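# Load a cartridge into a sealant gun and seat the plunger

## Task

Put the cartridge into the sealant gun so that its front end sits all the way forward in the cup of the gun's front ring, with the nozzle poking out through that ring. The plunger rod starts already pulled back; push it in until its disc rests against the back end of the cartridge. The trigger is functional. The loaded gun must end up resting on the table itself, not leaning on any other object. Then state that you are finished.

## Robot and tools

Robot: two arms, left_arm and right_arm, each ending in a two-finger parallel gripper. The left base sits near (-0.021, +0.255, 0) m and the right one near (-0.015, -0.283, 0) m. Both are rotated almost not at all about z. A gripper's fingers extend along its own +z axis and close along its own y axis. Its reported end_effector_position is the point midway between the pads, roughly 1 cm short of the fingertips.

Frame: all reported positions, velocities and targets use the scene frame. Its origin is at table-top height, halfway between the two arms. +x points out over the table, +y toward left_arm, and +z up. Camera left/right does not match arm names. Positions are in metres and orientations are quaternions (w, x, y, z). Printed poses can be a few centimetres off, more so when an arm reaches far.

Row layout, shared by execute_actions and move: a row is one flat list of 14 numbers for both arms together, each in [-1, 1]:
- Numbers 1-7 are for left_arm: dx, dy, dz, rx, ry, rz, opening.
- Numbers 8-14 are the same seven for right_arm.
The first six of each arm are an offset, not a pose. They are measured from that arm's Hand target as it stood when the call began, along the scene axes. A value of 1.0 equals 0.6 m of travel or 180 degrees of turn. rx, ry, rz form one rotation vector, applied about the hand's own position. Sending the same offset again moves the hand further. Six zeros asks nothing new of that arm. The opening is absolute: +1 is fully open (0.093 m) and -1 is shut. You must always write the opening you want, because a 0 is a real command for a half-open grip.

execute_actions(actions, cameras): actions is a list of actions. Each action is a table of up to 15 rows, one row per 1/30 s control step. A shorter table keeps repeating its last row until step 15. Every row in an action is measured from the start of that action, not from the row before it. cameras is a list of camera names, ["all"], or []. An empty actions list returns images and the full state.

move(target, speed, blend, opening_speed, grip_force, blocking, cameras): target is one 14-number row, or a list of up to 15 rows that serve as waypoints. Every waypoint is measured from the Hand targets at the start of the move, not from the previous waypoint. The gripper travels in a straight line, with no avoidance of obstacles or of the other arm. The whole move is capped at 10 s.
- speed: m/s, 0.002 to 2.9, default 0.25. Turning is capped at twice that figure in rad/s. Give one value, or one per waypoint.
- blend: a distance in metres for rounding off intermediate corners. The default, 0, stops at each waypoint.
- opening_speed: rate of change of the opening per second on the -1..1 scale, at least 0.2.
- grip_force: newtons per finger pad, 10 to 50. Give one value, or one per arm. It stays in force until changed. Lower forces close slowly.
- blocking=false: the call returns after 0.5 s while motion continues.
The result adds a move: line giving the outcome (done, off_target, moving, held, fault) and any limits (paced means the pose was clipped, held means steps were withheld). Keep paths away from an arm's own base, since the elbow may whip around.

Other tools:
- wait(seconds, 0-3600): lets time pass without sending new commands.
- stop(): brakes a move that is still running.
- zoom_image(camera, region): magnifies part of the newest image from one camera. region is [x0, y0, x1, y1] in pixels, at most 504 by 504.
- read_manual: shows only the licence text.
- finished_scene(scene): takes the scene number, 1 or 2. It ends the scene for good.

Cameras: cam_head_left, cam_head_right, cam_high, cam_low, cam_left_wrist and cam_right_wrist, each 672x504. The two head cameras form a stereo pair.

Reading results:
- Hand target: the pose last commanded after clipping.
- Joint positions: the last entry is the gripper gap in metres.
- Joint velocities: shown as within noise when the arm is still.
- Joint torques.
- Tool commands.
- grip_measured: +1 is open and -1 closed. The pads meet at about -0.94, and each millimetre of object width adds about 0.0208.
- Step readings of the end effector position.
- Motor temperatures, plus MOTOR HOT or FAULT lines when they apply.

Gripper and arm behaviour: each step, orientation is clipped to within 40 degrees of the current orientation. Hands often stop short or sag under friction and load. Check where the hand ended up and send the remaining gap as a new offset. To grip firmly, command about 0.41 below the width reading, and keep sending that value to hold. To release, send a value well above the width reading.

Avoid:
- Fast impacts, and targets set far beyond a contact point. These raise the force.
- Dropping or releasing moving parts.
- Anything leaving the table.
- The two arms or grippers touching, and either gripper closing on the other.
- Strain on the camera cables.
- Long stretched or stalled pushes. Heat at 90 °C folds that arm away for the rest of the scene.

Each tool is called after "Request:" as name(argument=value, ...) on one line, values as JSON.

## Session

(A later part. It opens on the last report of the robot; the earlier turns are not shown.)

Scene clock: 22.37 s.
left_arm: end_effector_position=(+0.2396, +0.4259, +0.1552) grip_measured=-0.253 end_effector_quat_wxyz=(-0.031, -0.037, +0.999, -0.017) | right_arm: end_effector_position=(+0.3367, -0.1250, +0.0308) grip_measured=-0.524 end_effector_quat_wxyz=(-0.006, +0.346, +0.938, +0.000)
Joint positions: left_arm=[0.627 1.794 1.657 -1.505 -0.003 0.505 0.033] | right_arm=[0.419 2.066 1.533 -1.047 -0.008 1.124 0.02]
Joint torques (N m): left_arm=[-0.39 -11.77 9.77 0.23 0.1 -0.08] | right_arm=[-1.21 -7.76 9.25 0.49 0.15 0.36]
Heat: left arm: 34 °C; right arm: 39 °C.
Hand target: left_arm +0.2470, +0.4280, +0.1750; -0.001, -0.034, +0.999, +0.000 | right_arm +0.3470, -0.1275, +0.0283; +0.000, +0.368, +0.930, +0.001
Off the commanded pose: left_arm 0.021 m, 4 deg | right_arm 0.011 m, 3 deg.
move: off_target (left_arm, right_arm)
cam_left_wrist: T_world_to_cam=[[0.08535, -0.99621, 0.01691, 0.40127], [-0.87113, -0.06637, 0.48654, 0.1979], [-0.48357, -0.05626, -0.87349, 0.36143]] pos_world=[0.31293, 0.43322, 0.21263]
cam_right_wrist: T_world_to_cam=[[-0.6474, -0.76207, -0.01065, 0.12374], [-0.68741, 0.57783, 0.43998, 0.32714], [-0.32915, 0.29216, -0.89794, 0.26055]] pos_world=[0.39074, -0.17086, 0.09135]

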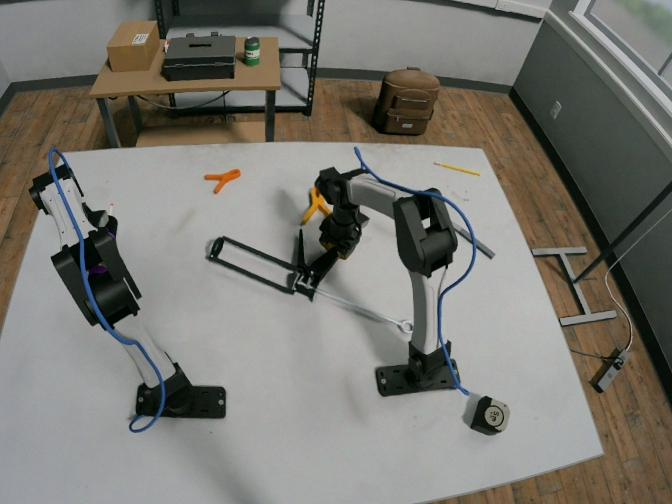

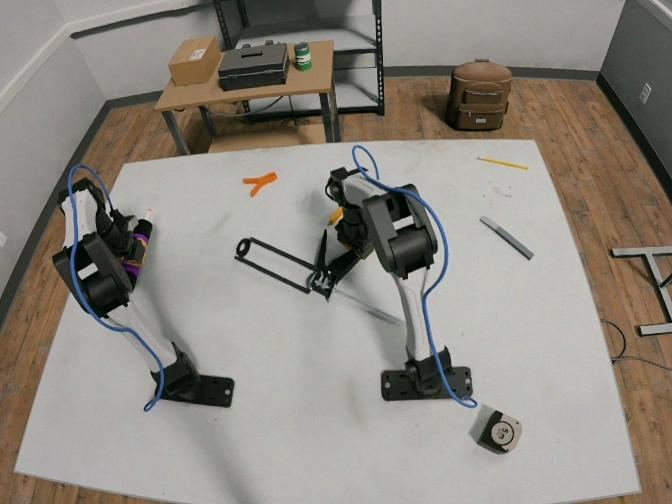

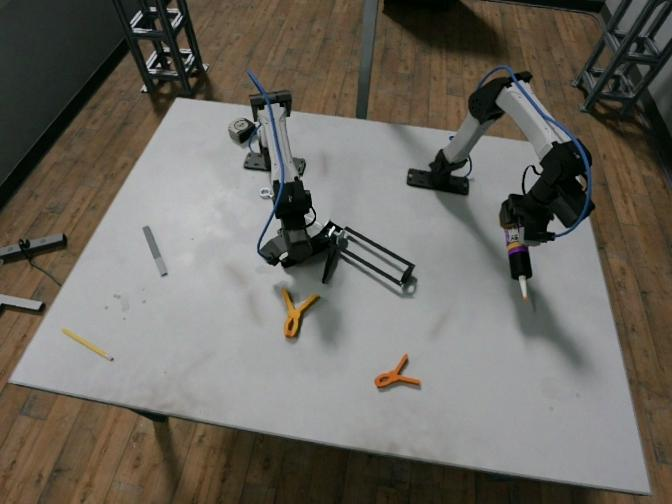

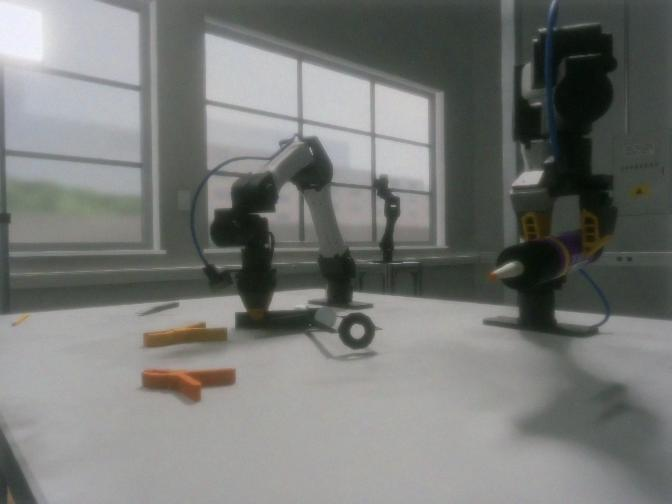

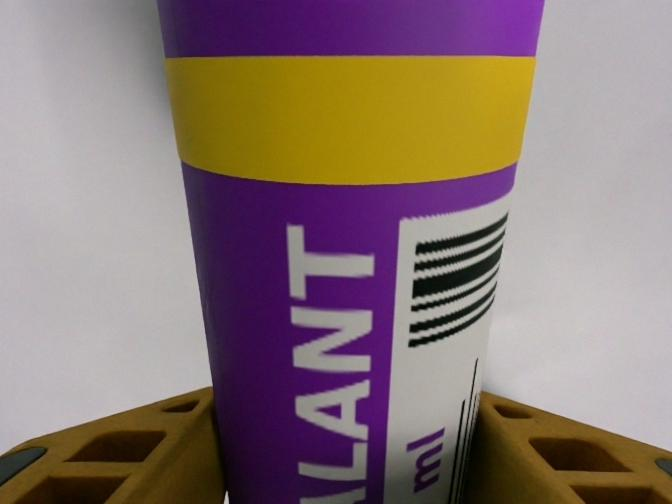

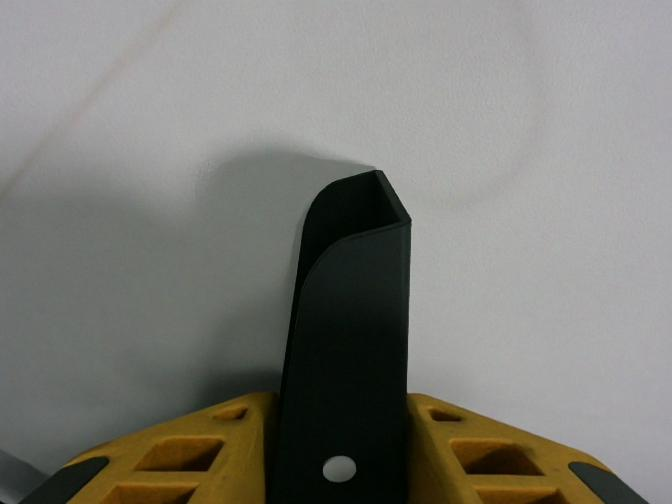

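Request:
move(target=[[0.06,-0.25,0.06,-0.0471,0.0725,0.3226,-0.4, 0,0,0,0,0,0,-0.95],[0.0445,-0.66,0.02,-0.0471,0.0725,0.3226,-0.4, 0,0,0,0,0,0,-0.95]], speed=0.2, blend=0.04, cameras=["all"])

Scene clock: 28.47 s.
left_arm: end_effector_position=(+0.2692, +0.0350, +0.1746) grip_measured=-0.253 end_effector_quat_wxyz=(-0.118, -0.507, +0.852, -0.053) | right_arm: end_effector_position=(+0.3366, -0.1250, +0.0307) grip_measured=-0.524 end_effector_quat_wxyz=(-0.006, +0.346, +0.938, +0.000)
Joint positions: left_arm=[-0.482 1.96 1.934 -1.567 0.258 -1.6 0.033] | right_arm=[0.419 2.066 1.533 -1.047 -0.008 1.124 0.02]
Joint torques (N m): left_arm=[0.21 -11.15 9.44 0.23 0.23 -0.24] | right_arm=[-1.26 -7.64 9.17 0.52 0.11 0.38]
Heat: left arm: 35 °C; right arm: 39 °C.
Hand target: left_arm +0.2737, +0.0320, +0.1870; -0.112, -0.513, +0.849, -0.068 | right_arm +0.3469, -0.1275, +0.0281; +0.000, +0.368, +0.930, +0.000
Off the commanded pose: left_arm 0.013 m, 2 deg | right_arm 0.011 m, 3 deg.
joint sent to its limit (left arm) — joint 4 (wrist pitch), lower limit. The joint targets still meet the commanded pose.
move: off_target (left_arm)
cam_left_wrist: T_world_to_cam=[[0.8797, -0.47336, -0.04528, -0.2123], [-0.33635, -0.68673, 0.64441, 0.03845], [-0.33614, -0.55166, -0.76333, 0.32916]] pos_world=[0.31034, 0.1075, 0.21686]
cam_right_wrist: T_world_to_cam=[[-0.64746, -0.76203, -0.01031, 0.12373], [-0.68722, 0.57794, 0.44012, 0.32716], [-0.32942, 0.29205, -0.89788, 0.26046]] pos_world=[0.39074, -0.17086, 0.09115]

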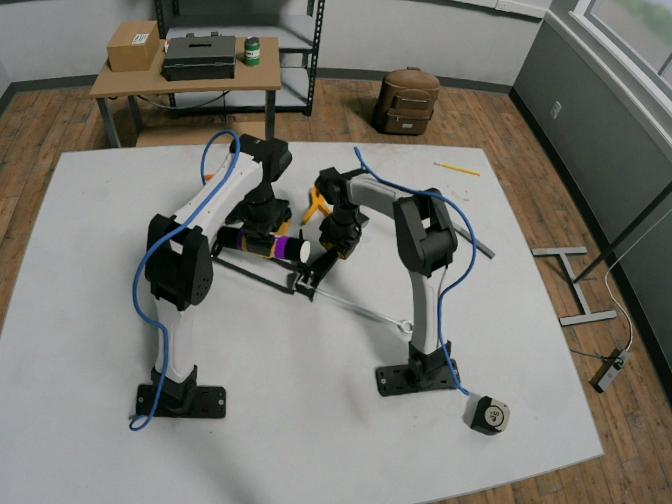

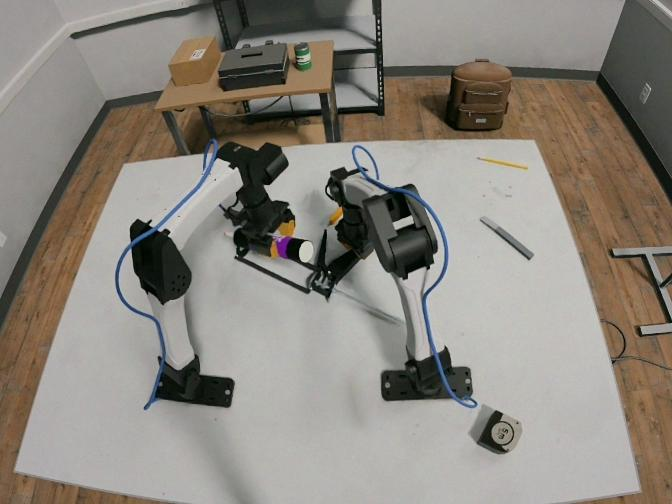

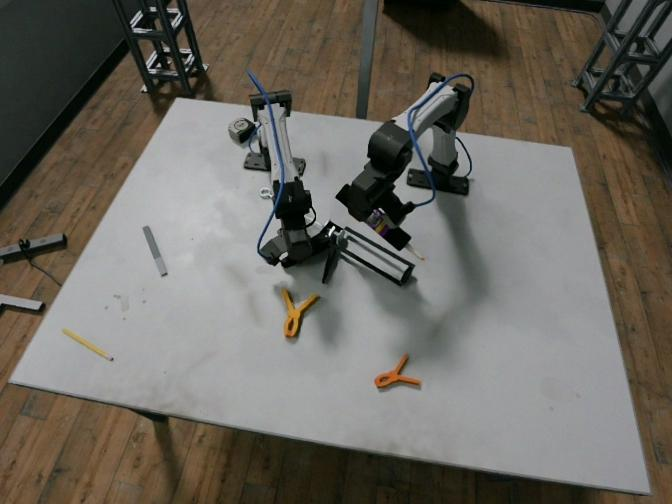

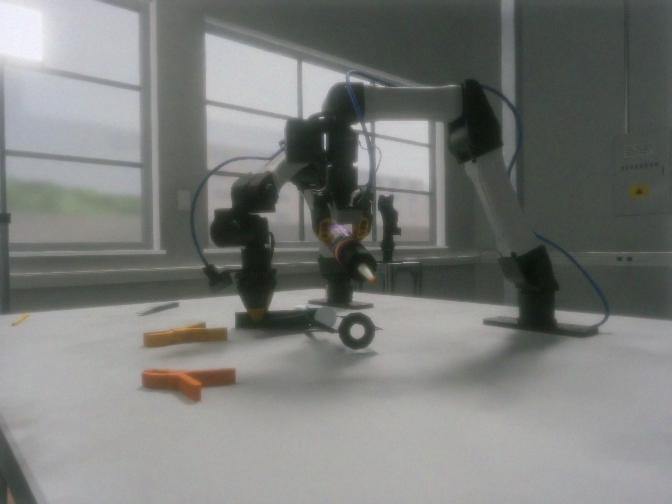

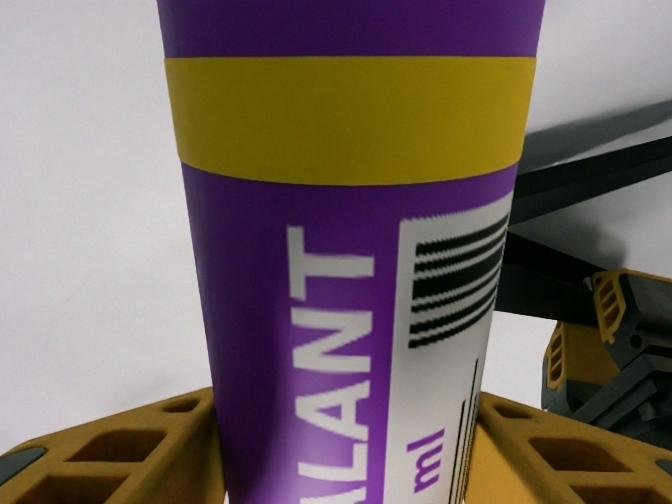

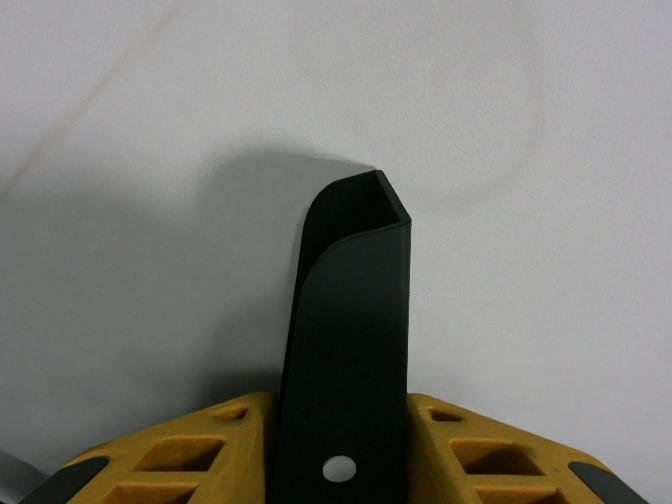

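Request:
zoom_image(camera="cam_head_left", region=[190, 200, 350, 320])

Request:
zoom_image(camera="cam_head_right", region=[210, 200, 370, 320])

Request:
zoom_image(camera="cam_high", region=[310, 180, 470, 300])

Request:
zoom_image(camera="cam_low", region=[280, 200, 440, 360])

Scaled by 3.150 from the camera's image (finer frame: 960x720).

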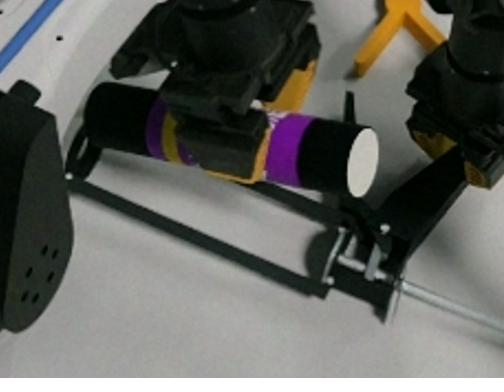

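Scaled by 3.150 from the camera's image (finer frame: 960x720).

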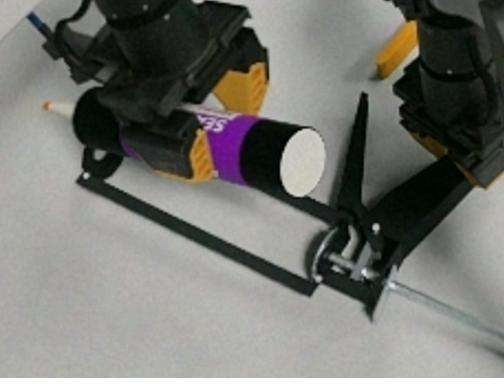

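Scaled by 3.150 from the camera's image (finer frame: 960x720).

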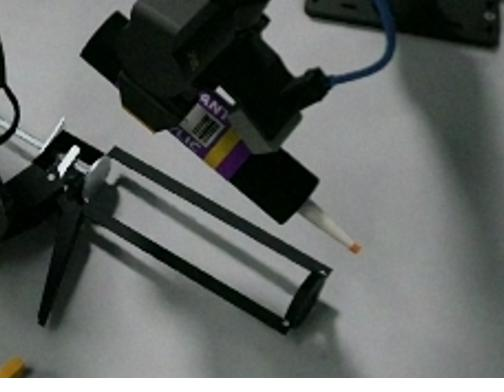

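Scaled by 3.150 from the camera's image (finer frame: 960x720).

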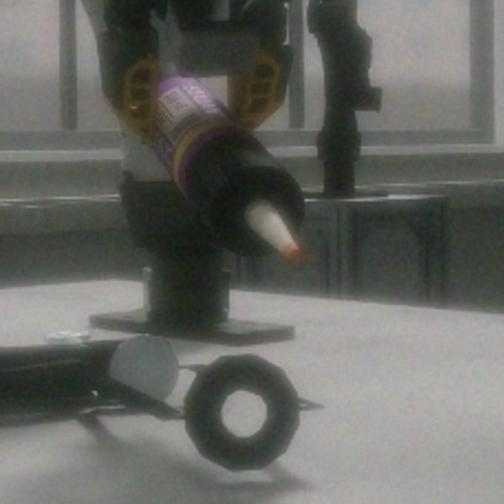

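Request:
move(target=[[0.0018,-0.0692,-0.03,0,0,0,-0.4, 0,0,0,0,0,0,-0.95],[0.0018,-0.0692,-0.1177,0,0,0,-0.4, 0,0,0,0,0,0,-0.95]], speed=0.15, blend=0.02, cameras=["all"])

Request:
zoom_image(camera="cam_head_left", region=[190, 200, 350, 320])

Request:
zoom_image(camera="cam_head_right", region=[210, 200, 370, 320])

Request:
zoom_image(camera="cam_high", region=[310, 180, 470, 300])

Request:
zoom_image(camera="cam_low", region=[280, 240, 440, 360])

Scene clock: 31.20 s.
left_arm: end_effector_position=(+0.2741, -0.0080, +0.1101) grip_measured=-0.253 end_effector_quat_wxyz=(-0.115, -0.508, +0.852, -0.058) | right_arm: end_effector_position=(+0.3366, -0.1250, +0.0307) grip_measured=-0.524 end_effector_quat_wxyz=(-0.006, +0.346, +0.938, +0.000)
Joint positions: left_arm=[-0.571 2.032 1.78 -1.306 0.258 -1.694 0.033] | right_arm=[0.419 2.066 1.533 -1.047 -0.008 1.124 0.02]
Joint torques (N m): left_arm=[-0.02 -13.24 5.72 0.47 0.2 -0.28] | right_arm=[-1.06 -7.57 9.24 0.47 0.14 0.38]
Motor temperatures (°C): left_arm=[26 36 31 33 26 28 26] | right_arm=[30 34 40 32 25 24 26]
Heat: left arm: 36 °C; right arm: 40 °C.
Hand target: left_arm +0.2747, -0.0095, +0.1164; -0.112, -0.513, +0.849, -0.068 | right_arm +0.3469, -0.1275, +0.0281; +0.000, +0.368, +0.930, +0.000
Off the commanded pose: left_arm 0.007 m, 1 deg | right_arm 0.011 m, 3 deg.
move: done
cam_left_wrist: T_world_to_cam=[[0.88095, -0.47193, -0.03488, -0.2413], [-0.34085, -0.68393, 0.64502, 0.05334], [-0.32826, -0.55634, -0.76337, 0.25557]] pos_world=[0.31465, 0.06479, 0.15227]
cam_right_wrist: T_world_to_cam=[[-0.64746, -0.76203, -0.01031, 0.12373], [-0.68722, 0.57794, 0.44012, 0.32716], [-0.32942, 0.29205, -0.89788, 0.26046]] pos_world=[0.39074, -0.17086, 0.09115]

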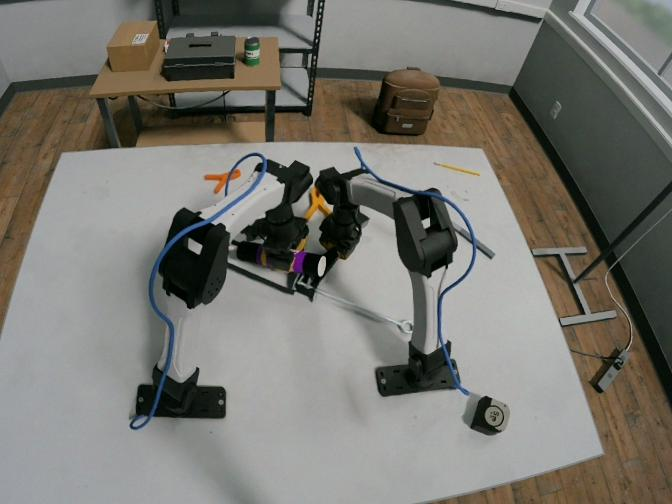

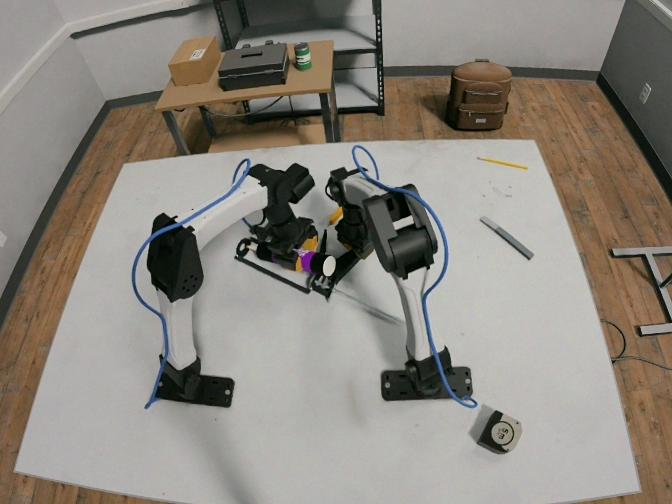

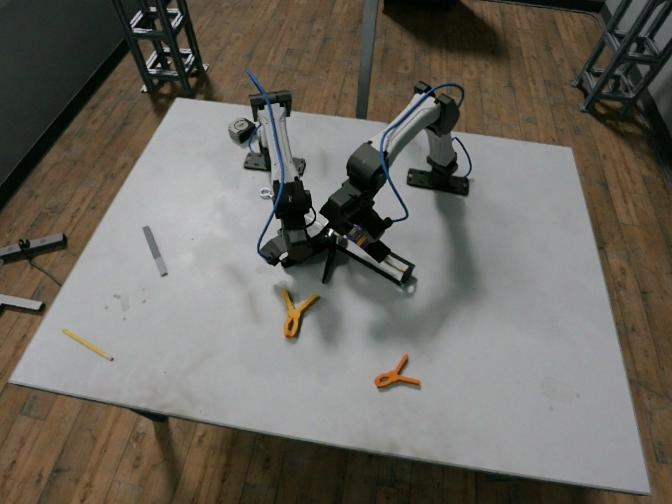

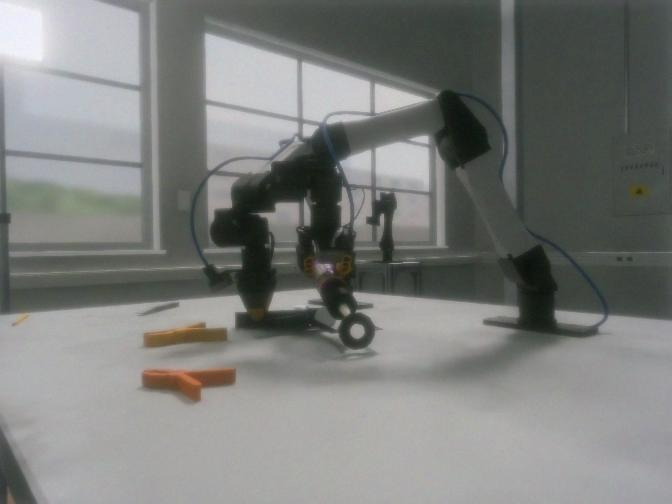

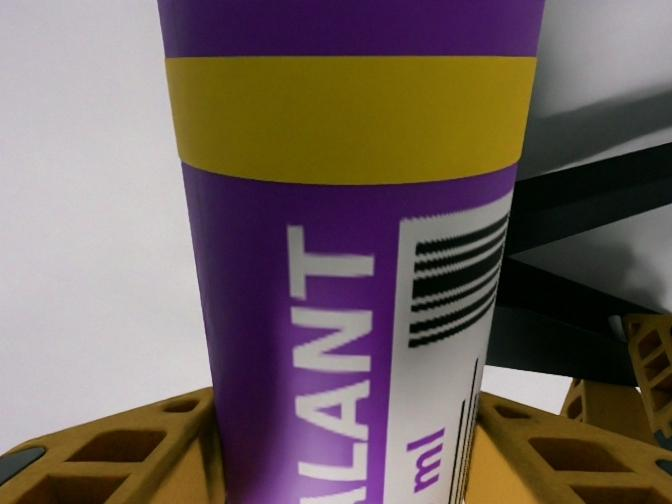

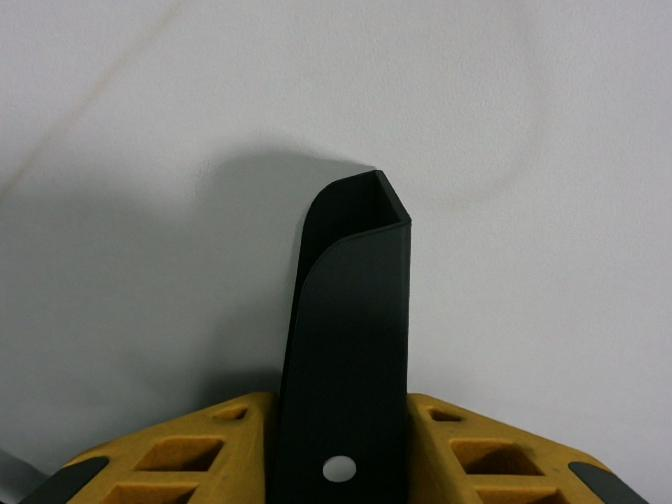

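Scaled by 3.150 from the camera's image (finer frame: 960x720).

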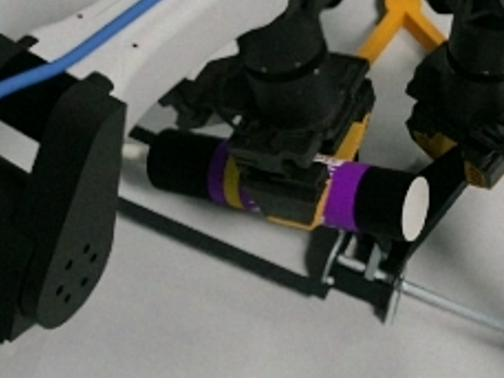

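Scaled by 3.150 from the camera's image (finer frame: 960x720).

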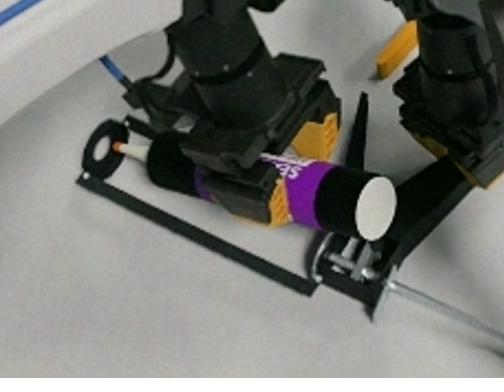

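Scaled by 3.150 from the camera's image (finer frame: 960x720).

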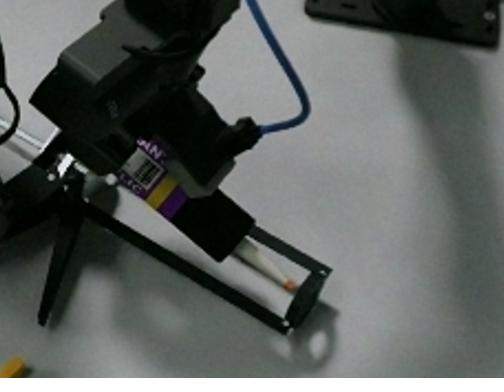

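Scaled by 3.150 from the camera's image (finer frame: 960x720).

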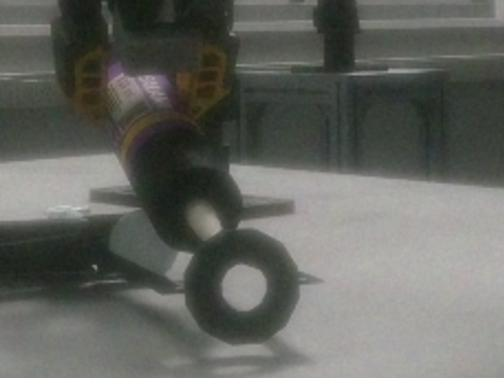

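Request:
move(target=[[-0.002,0.001,-0.0067,0,0,0,-0.4, 0,0,0,0,0,0,-0.95],[0.021,0.0435,-0.0195,0,0,0,-0.4, 0,0,0,0,0,0,-0.95]], speed=0.06, cameras=["cam_low","cam_high","cam_head_left","cam_head_right","cam_left_wrist"])

Request:
zoom_image(camera="cam_head_right", region=[210, 200, 370, 320])

Request:
zoom_image(camera="cam_high", region=[310, 180, 470, 300])

Request:
zoom_image(camera="cam_low", region=[280, 240, 440, 360])

Scene clock: 33.57 s.
left_arm: end_effector_position=(+0.2857, +0.0169, +0.0949) grip_measured=-0.253 end_effector_quat_wxyz=(-0.118, -0.518, +0.845, -0.052) | right_arm: end_effector_position=(+0.3366, -0.1250, +0.0307) grip_measured=-0.524 end_effector_quat_wxyz=(-0.006, +0.346, +0.938, +0.000)
Joint positions: left_arm=[-0.501 2.032 1.72 -1.273 0.258 -1.646 0.033] | right_arm=[0.419 2.066 1.533 -1.047 -0.008 1.124 0.02]
Joint torques (N m): left_arm=[0.35 -13.96 5.76 0.38 0.22 0.01] | right_arm=[-1.26 -7.82 9.11 0.53 0.14 0.35]
Heat: left arm: 36 °C; right arm: 40 °C.
Hand target: left_arm +0.2873, +0.0165, +0.1047; -0.112, -0.513, +0.849, -0.068 | right_arm +0.3469, -0.1275, +0.0281; +0.000, +0.368, +0.930, +0.000
Off the commanded pose: left_arm 0.010 m, 2 deg | right_arm 0.011 m, 3 deg.
move: done
cam_left_wrist: T_world_to_cam=[[0.89118, -0.45097, -0.04929, -0.24235], [-0.31696, -0.69669, 0.64355, 0.07764], [-0.32456, -0.5579, -0.76381, 0.26063]] pos_world=[0.32517, 0.09021, 0.13716]
Images, in order (width x height): cam_head_left 672x504, cam_head_right 672x504, cam_high 672x504, cam_low 672x504, cam_left_wrist 672x504.

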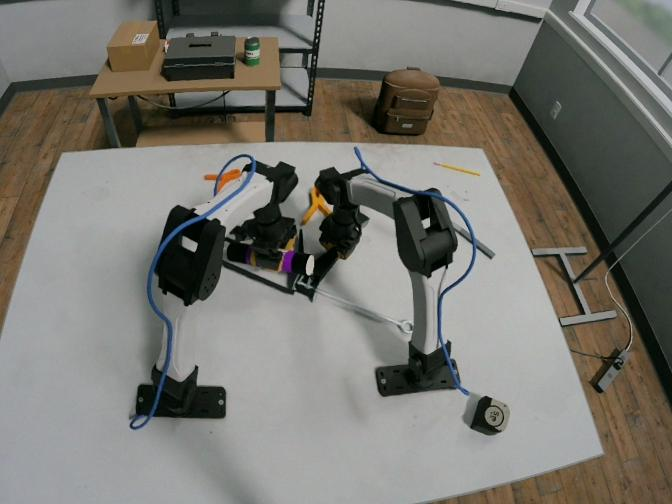

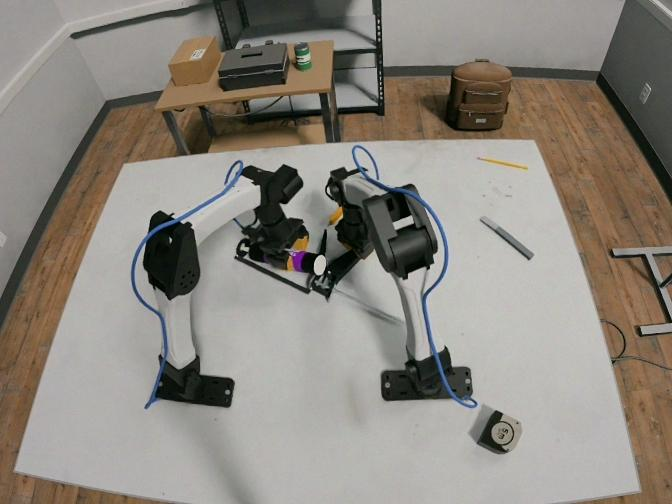

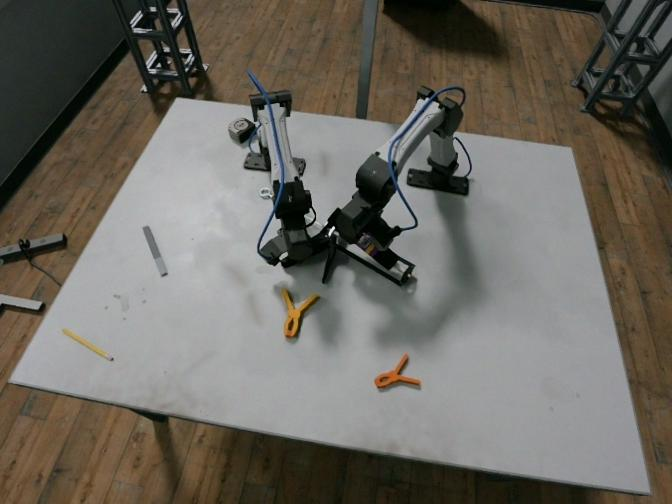

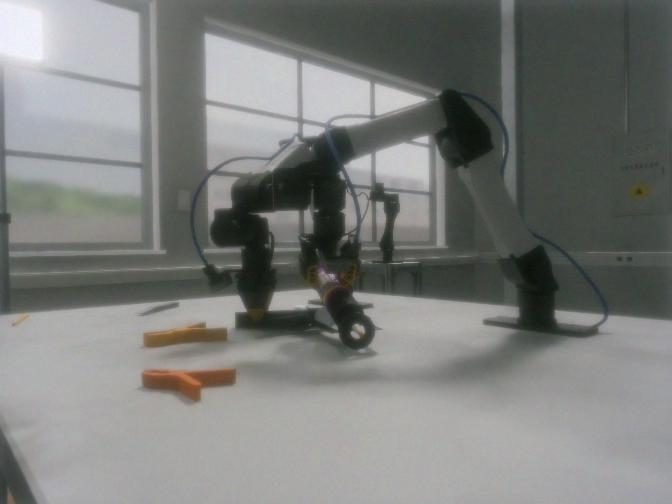

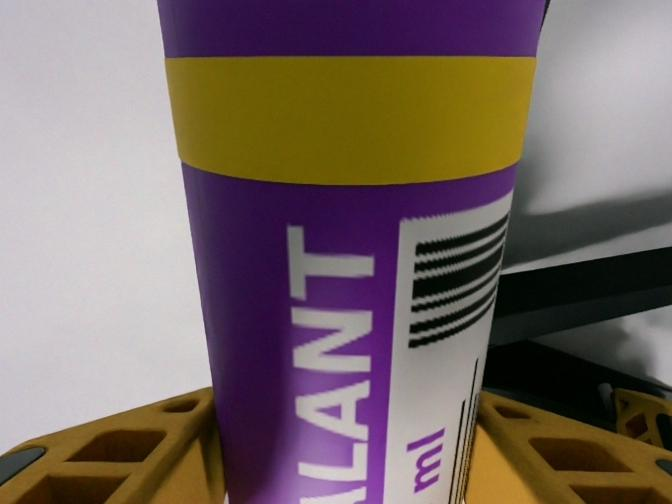

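Scaled by 3.150 from the camera's image (finer frame: 960x720).

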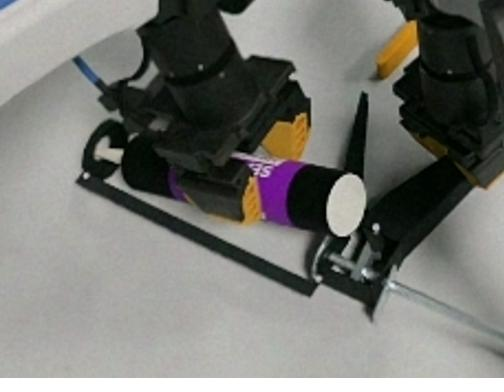

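Scaled by 3.150 from the camera's image (finer frame: 960x720).

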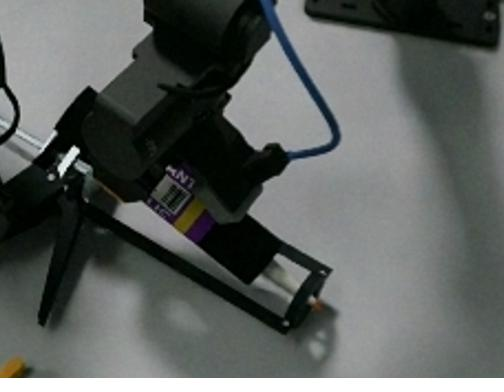

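Scaled by 3.150 from the camera's image (finer frame: 960x720).

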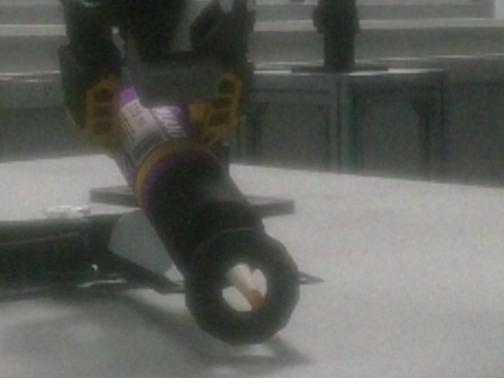

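Request:
move(target=[0.0285,0.0541,-0.0164,0,0,0,-0.4, 0,0,0,0,0,0,-0.95], speed=0.06, cameras=["cam_low","cam_high","cam_head_left","cam_head_right","cam_left_wrist"])

Request:
zoom_image(camera="cam_head_right", region=[210, 200, 370, 320])

Request:
zoom_image(camera="cam_head_left", region=[190, 200, 350, 320])

Request:
zoom_image(camera="cam_high", region=[310, 180, 470, 300])

Request:
zoom_image(camera="cam_low", region=[280, 240, 440, 360])

Scene clock: 35.03 s.
left_arm: end_effector_position=(+0.3022, +0.0460, +0.0886) grip_measured=-0.253 end_effector_quat_wxyz=(-0.116, -0.515, +0.847, -0.058) | right_arm: end_effector_position=(+0.3370, -0.1248, +0.0308) grip_measured=-0.524 end_effector_quat_wxyz=(-0.006, +0.350, +0.937, +0.000)
Joint positions: left_arm=[-0.413 2.032 1.694 -1.259 0.259 -1.549 0.033] | right_arm=[0.419 2.067 1.535 -1.047 -0.008 1.134 0.02]
Joint torques (N m): left_arm=[0.91 -13.26 5.64 0.34 0.21 0.01] | right_arm=[-1.24 -7.69 8.95 0.48 0.14 0.32]
Heat: left arm: 36 °C; right arm: 40 °C.
Hand target: left_arm +0.3044, +0.0490, +0.0948; -0.112, -0.513, +0.849, -0.068 | right_arm +0.3469, -0.1275, +0.0282; +0.000, +0.368, +0.930, +0.001
Off the commanded pose: left_arm 0.007 m, 1 deg | right_arm 0.011 m, 2 deg.
move: done
cam_left_wrist: T_world_to_cam=[[0.88895, -0.45653, -0.03676, -0.24437], [-0.32707, -0.68895, 0.64681, 0.10962], [-0.32062, -0.56296, -0.76176, 0.27629]] pos_world=[0.34167, 0.1195, 0.13057]
Images, in order (width x height): cam_head_left 672x504, cam_head_right 672x504, cam_high 672x504, cam_low 672x504, cam_left_wrist 672x504.

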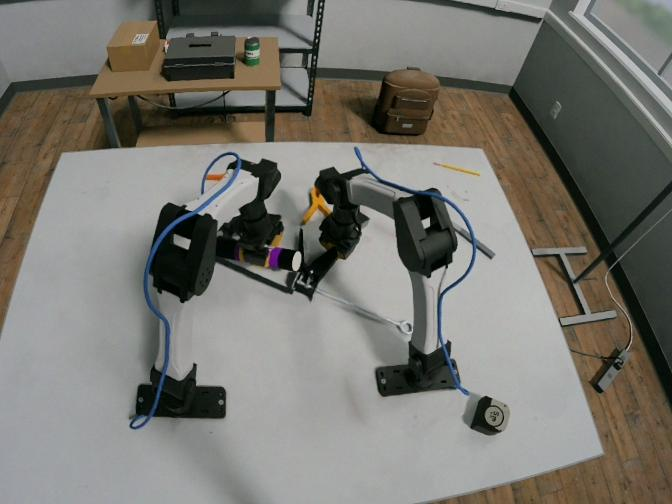

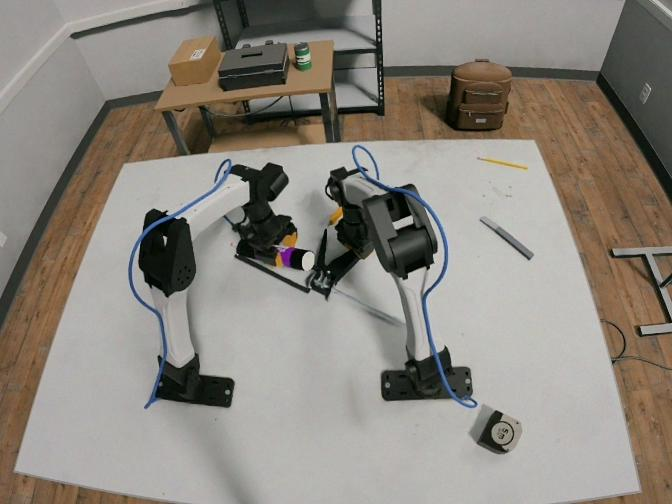

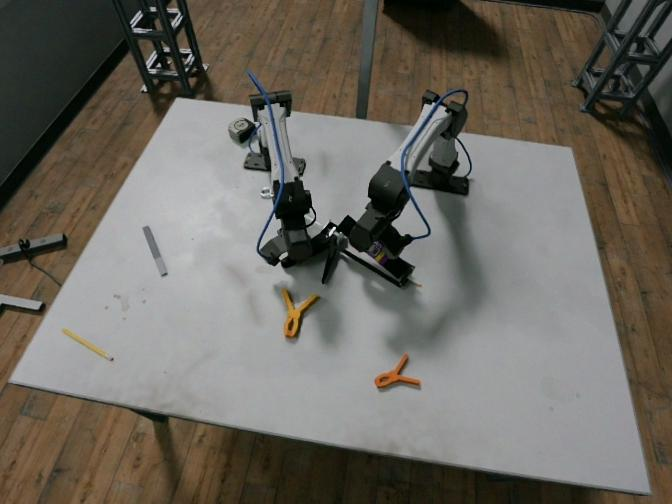

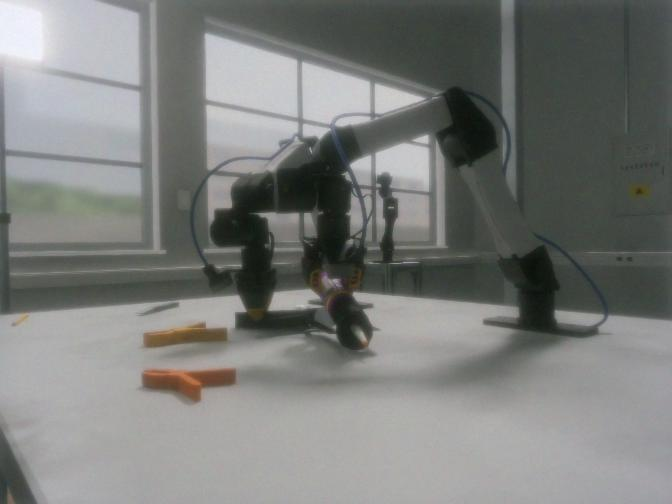

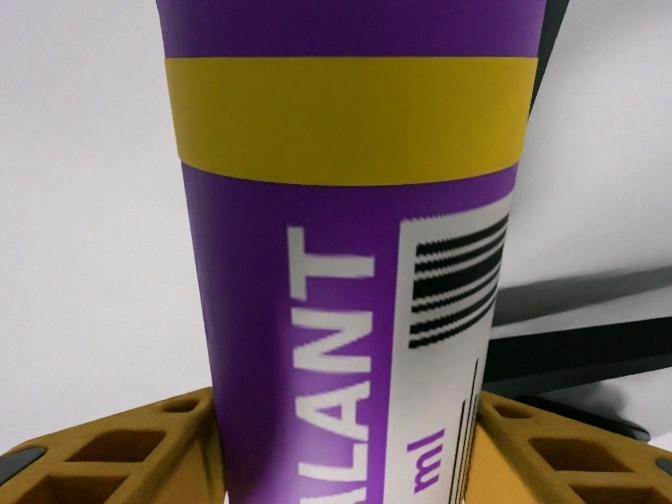

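Scaled by 3.150 from the camera's image (finer frame: 960x720).

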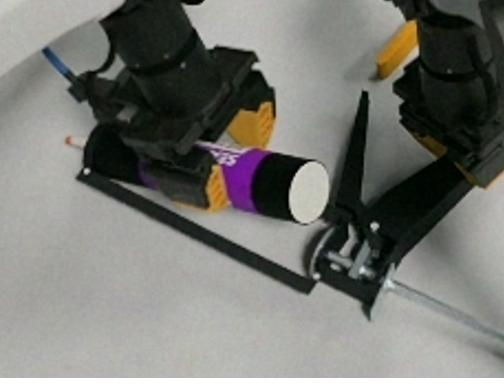

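Scaled by 3.150 from the camera's image (finer frame: 960x720).

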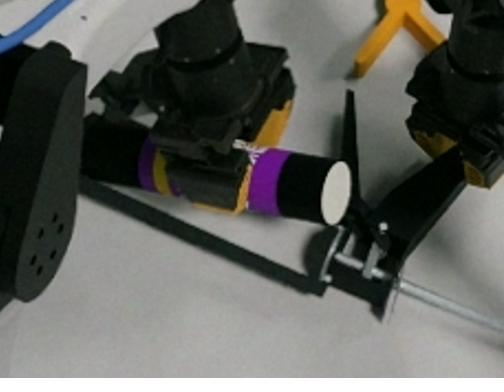

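Scaled by 3.150 from the camera's image (finer frame: 960x720).

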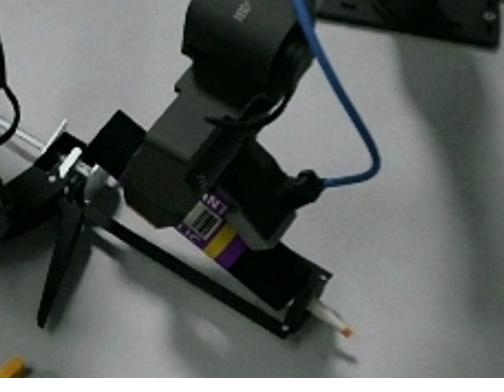

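Scaled by 3.150 from the camera's image (finer frame: 960x720).

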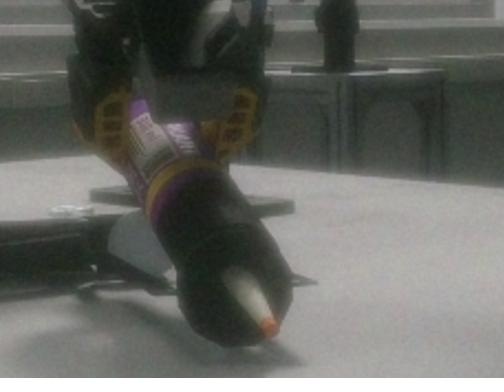

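Request:
move(target=[0.0055,0.0125,-0.0063,0,0,0,-0.4, 0,0,0,0,0,0,-0.95], speed=0.05, cameras=["cam_low","cam_high","cam_head_left","cam_head_right","cam_left_wrist"])

Request:
zoom_image(camera="cam_head_right", region=[210, 200, 370, 320])

Request:
zoom_image(camera="cam_head_left", region=[190, 200, 350, 320])

Request:
zoom_image(camera="cam_high", region=[310, 180, 470, 300])

Request:
zoom_image(camera="cam_low", region=[280, 240, 440, 360])

Scene clock: 36.73 s.
left_arm: end_effector_position=(+0.3075, +0.0528, +0.0855) grip_measured=-0.253 end_effector_quat_wxyz=(-0.115, -0.512, +0.849, -0.064) | right_arm: end_effector_position=(+0.3370, -0.1248, +0.0308) grip_measured=-0.524 end_effector_quat_wxyz=(-0.006, +0.351, +0.936, +0.000)
Joint positions: left_arm=[-0.39 2.032 1.681 -1.241 0.263 -1.519 0.033] | right_arm=[0.419 2.067 1.535 -1.047 -0.008 1.136 0.02]
Joint torques (N m): left_arm=[0.73 -12.97 5.75 0.25 0.17 -0.03] | right_arm=[-1.28 -7.68 9.1 0.51 0.12 0.29]
Heat: left arm: 37 °C; right arm: 40 °C.
Hand target: left_arm +0.3077, +0.0565, +0.0910; -0.112, -0.513, +0.849, -0.068 | right_arm +0.3469, -0.1274, +0.0282; +0.000, +0.367, +0.930, +0.000
Off the commanded pose: left_arm 0.007 m, 0 deg | right_arm 0.011 m, 2 deg.
move: done
cam_left_wrist: T_world_to_cam=[[0.88677, -0.46159, -0.02393, -0.24625], [-0.33704, -0.6812, 0.6499, 0.12045], [-0.31629, -0.56824, -0.75965, 0.27824]] pos_world=[0.34697, 0.12649, 0.12719]
Images, in order (width x height): cam_head_left 672x504, cam_head_right 672x504, cam_high 672x504, cam_low 672x504, cam_left_wrist 672x504.

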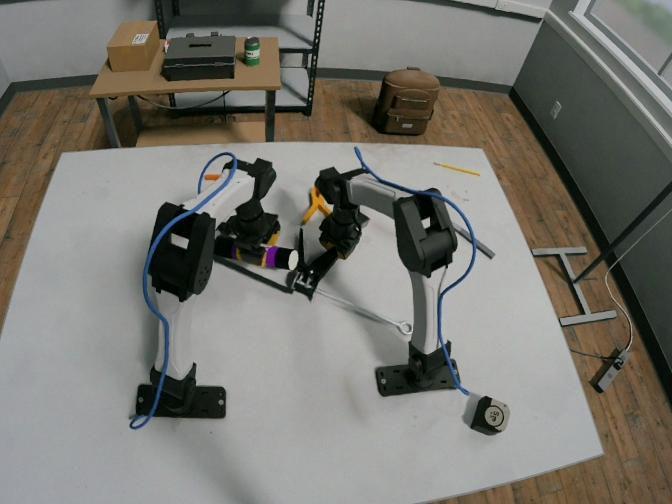

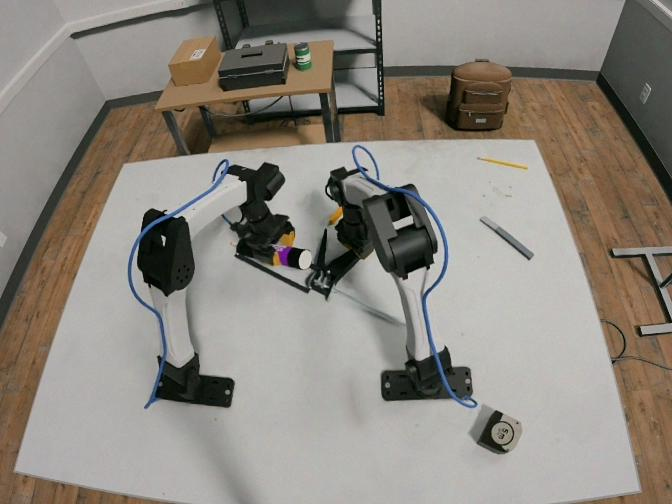

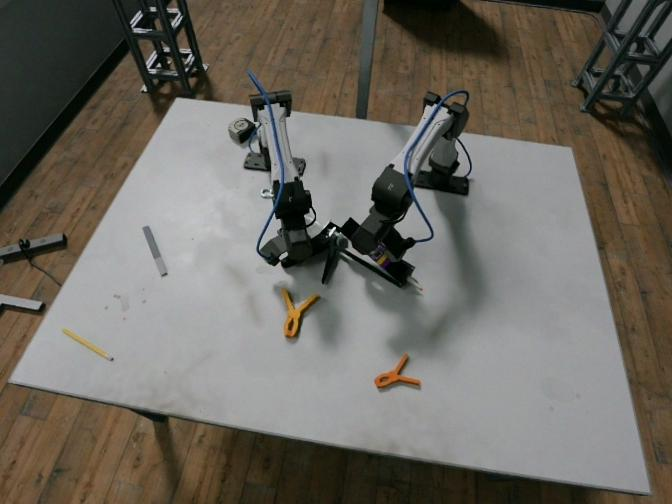

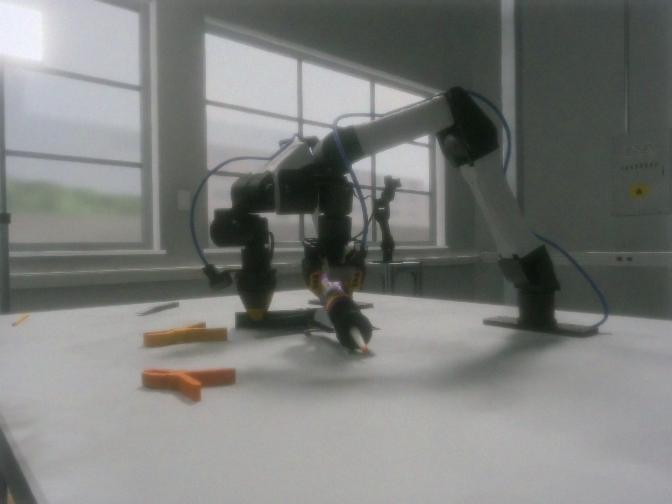

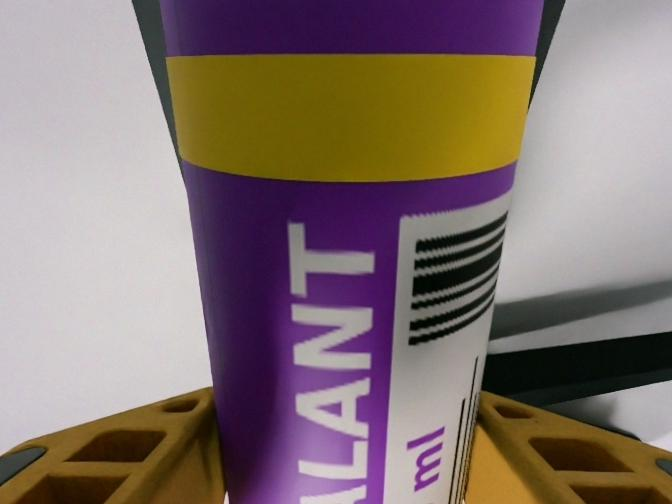

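Scaled by 3.150 from the camera's image (finer frame: 960x720).

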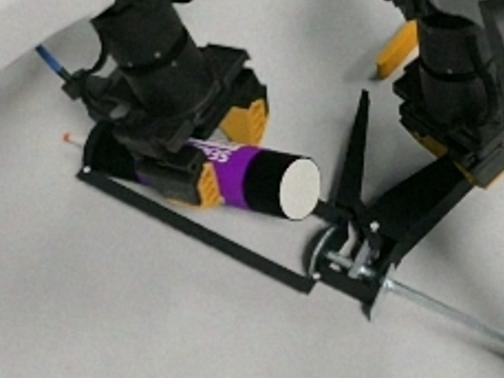

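Scaled by 3.150 from the camera's image (finer frame: 960x720).

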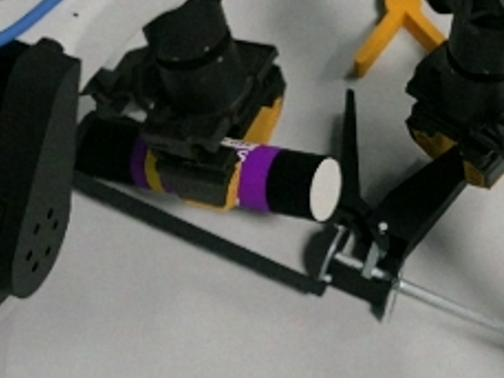

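Scaled by 3.150 from the camera's image (finer frame: 960x720).

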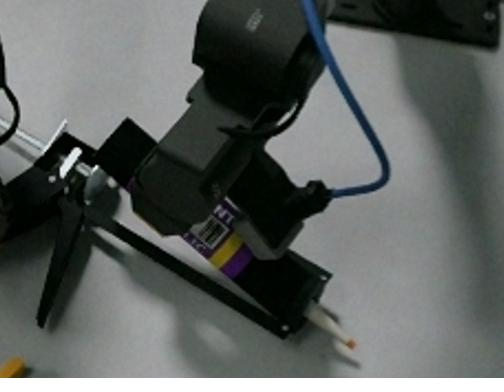

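Scaled by 3.150 from the camera's image (finer frame: 960x720).

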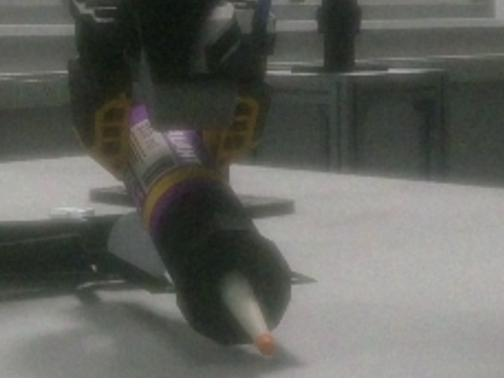

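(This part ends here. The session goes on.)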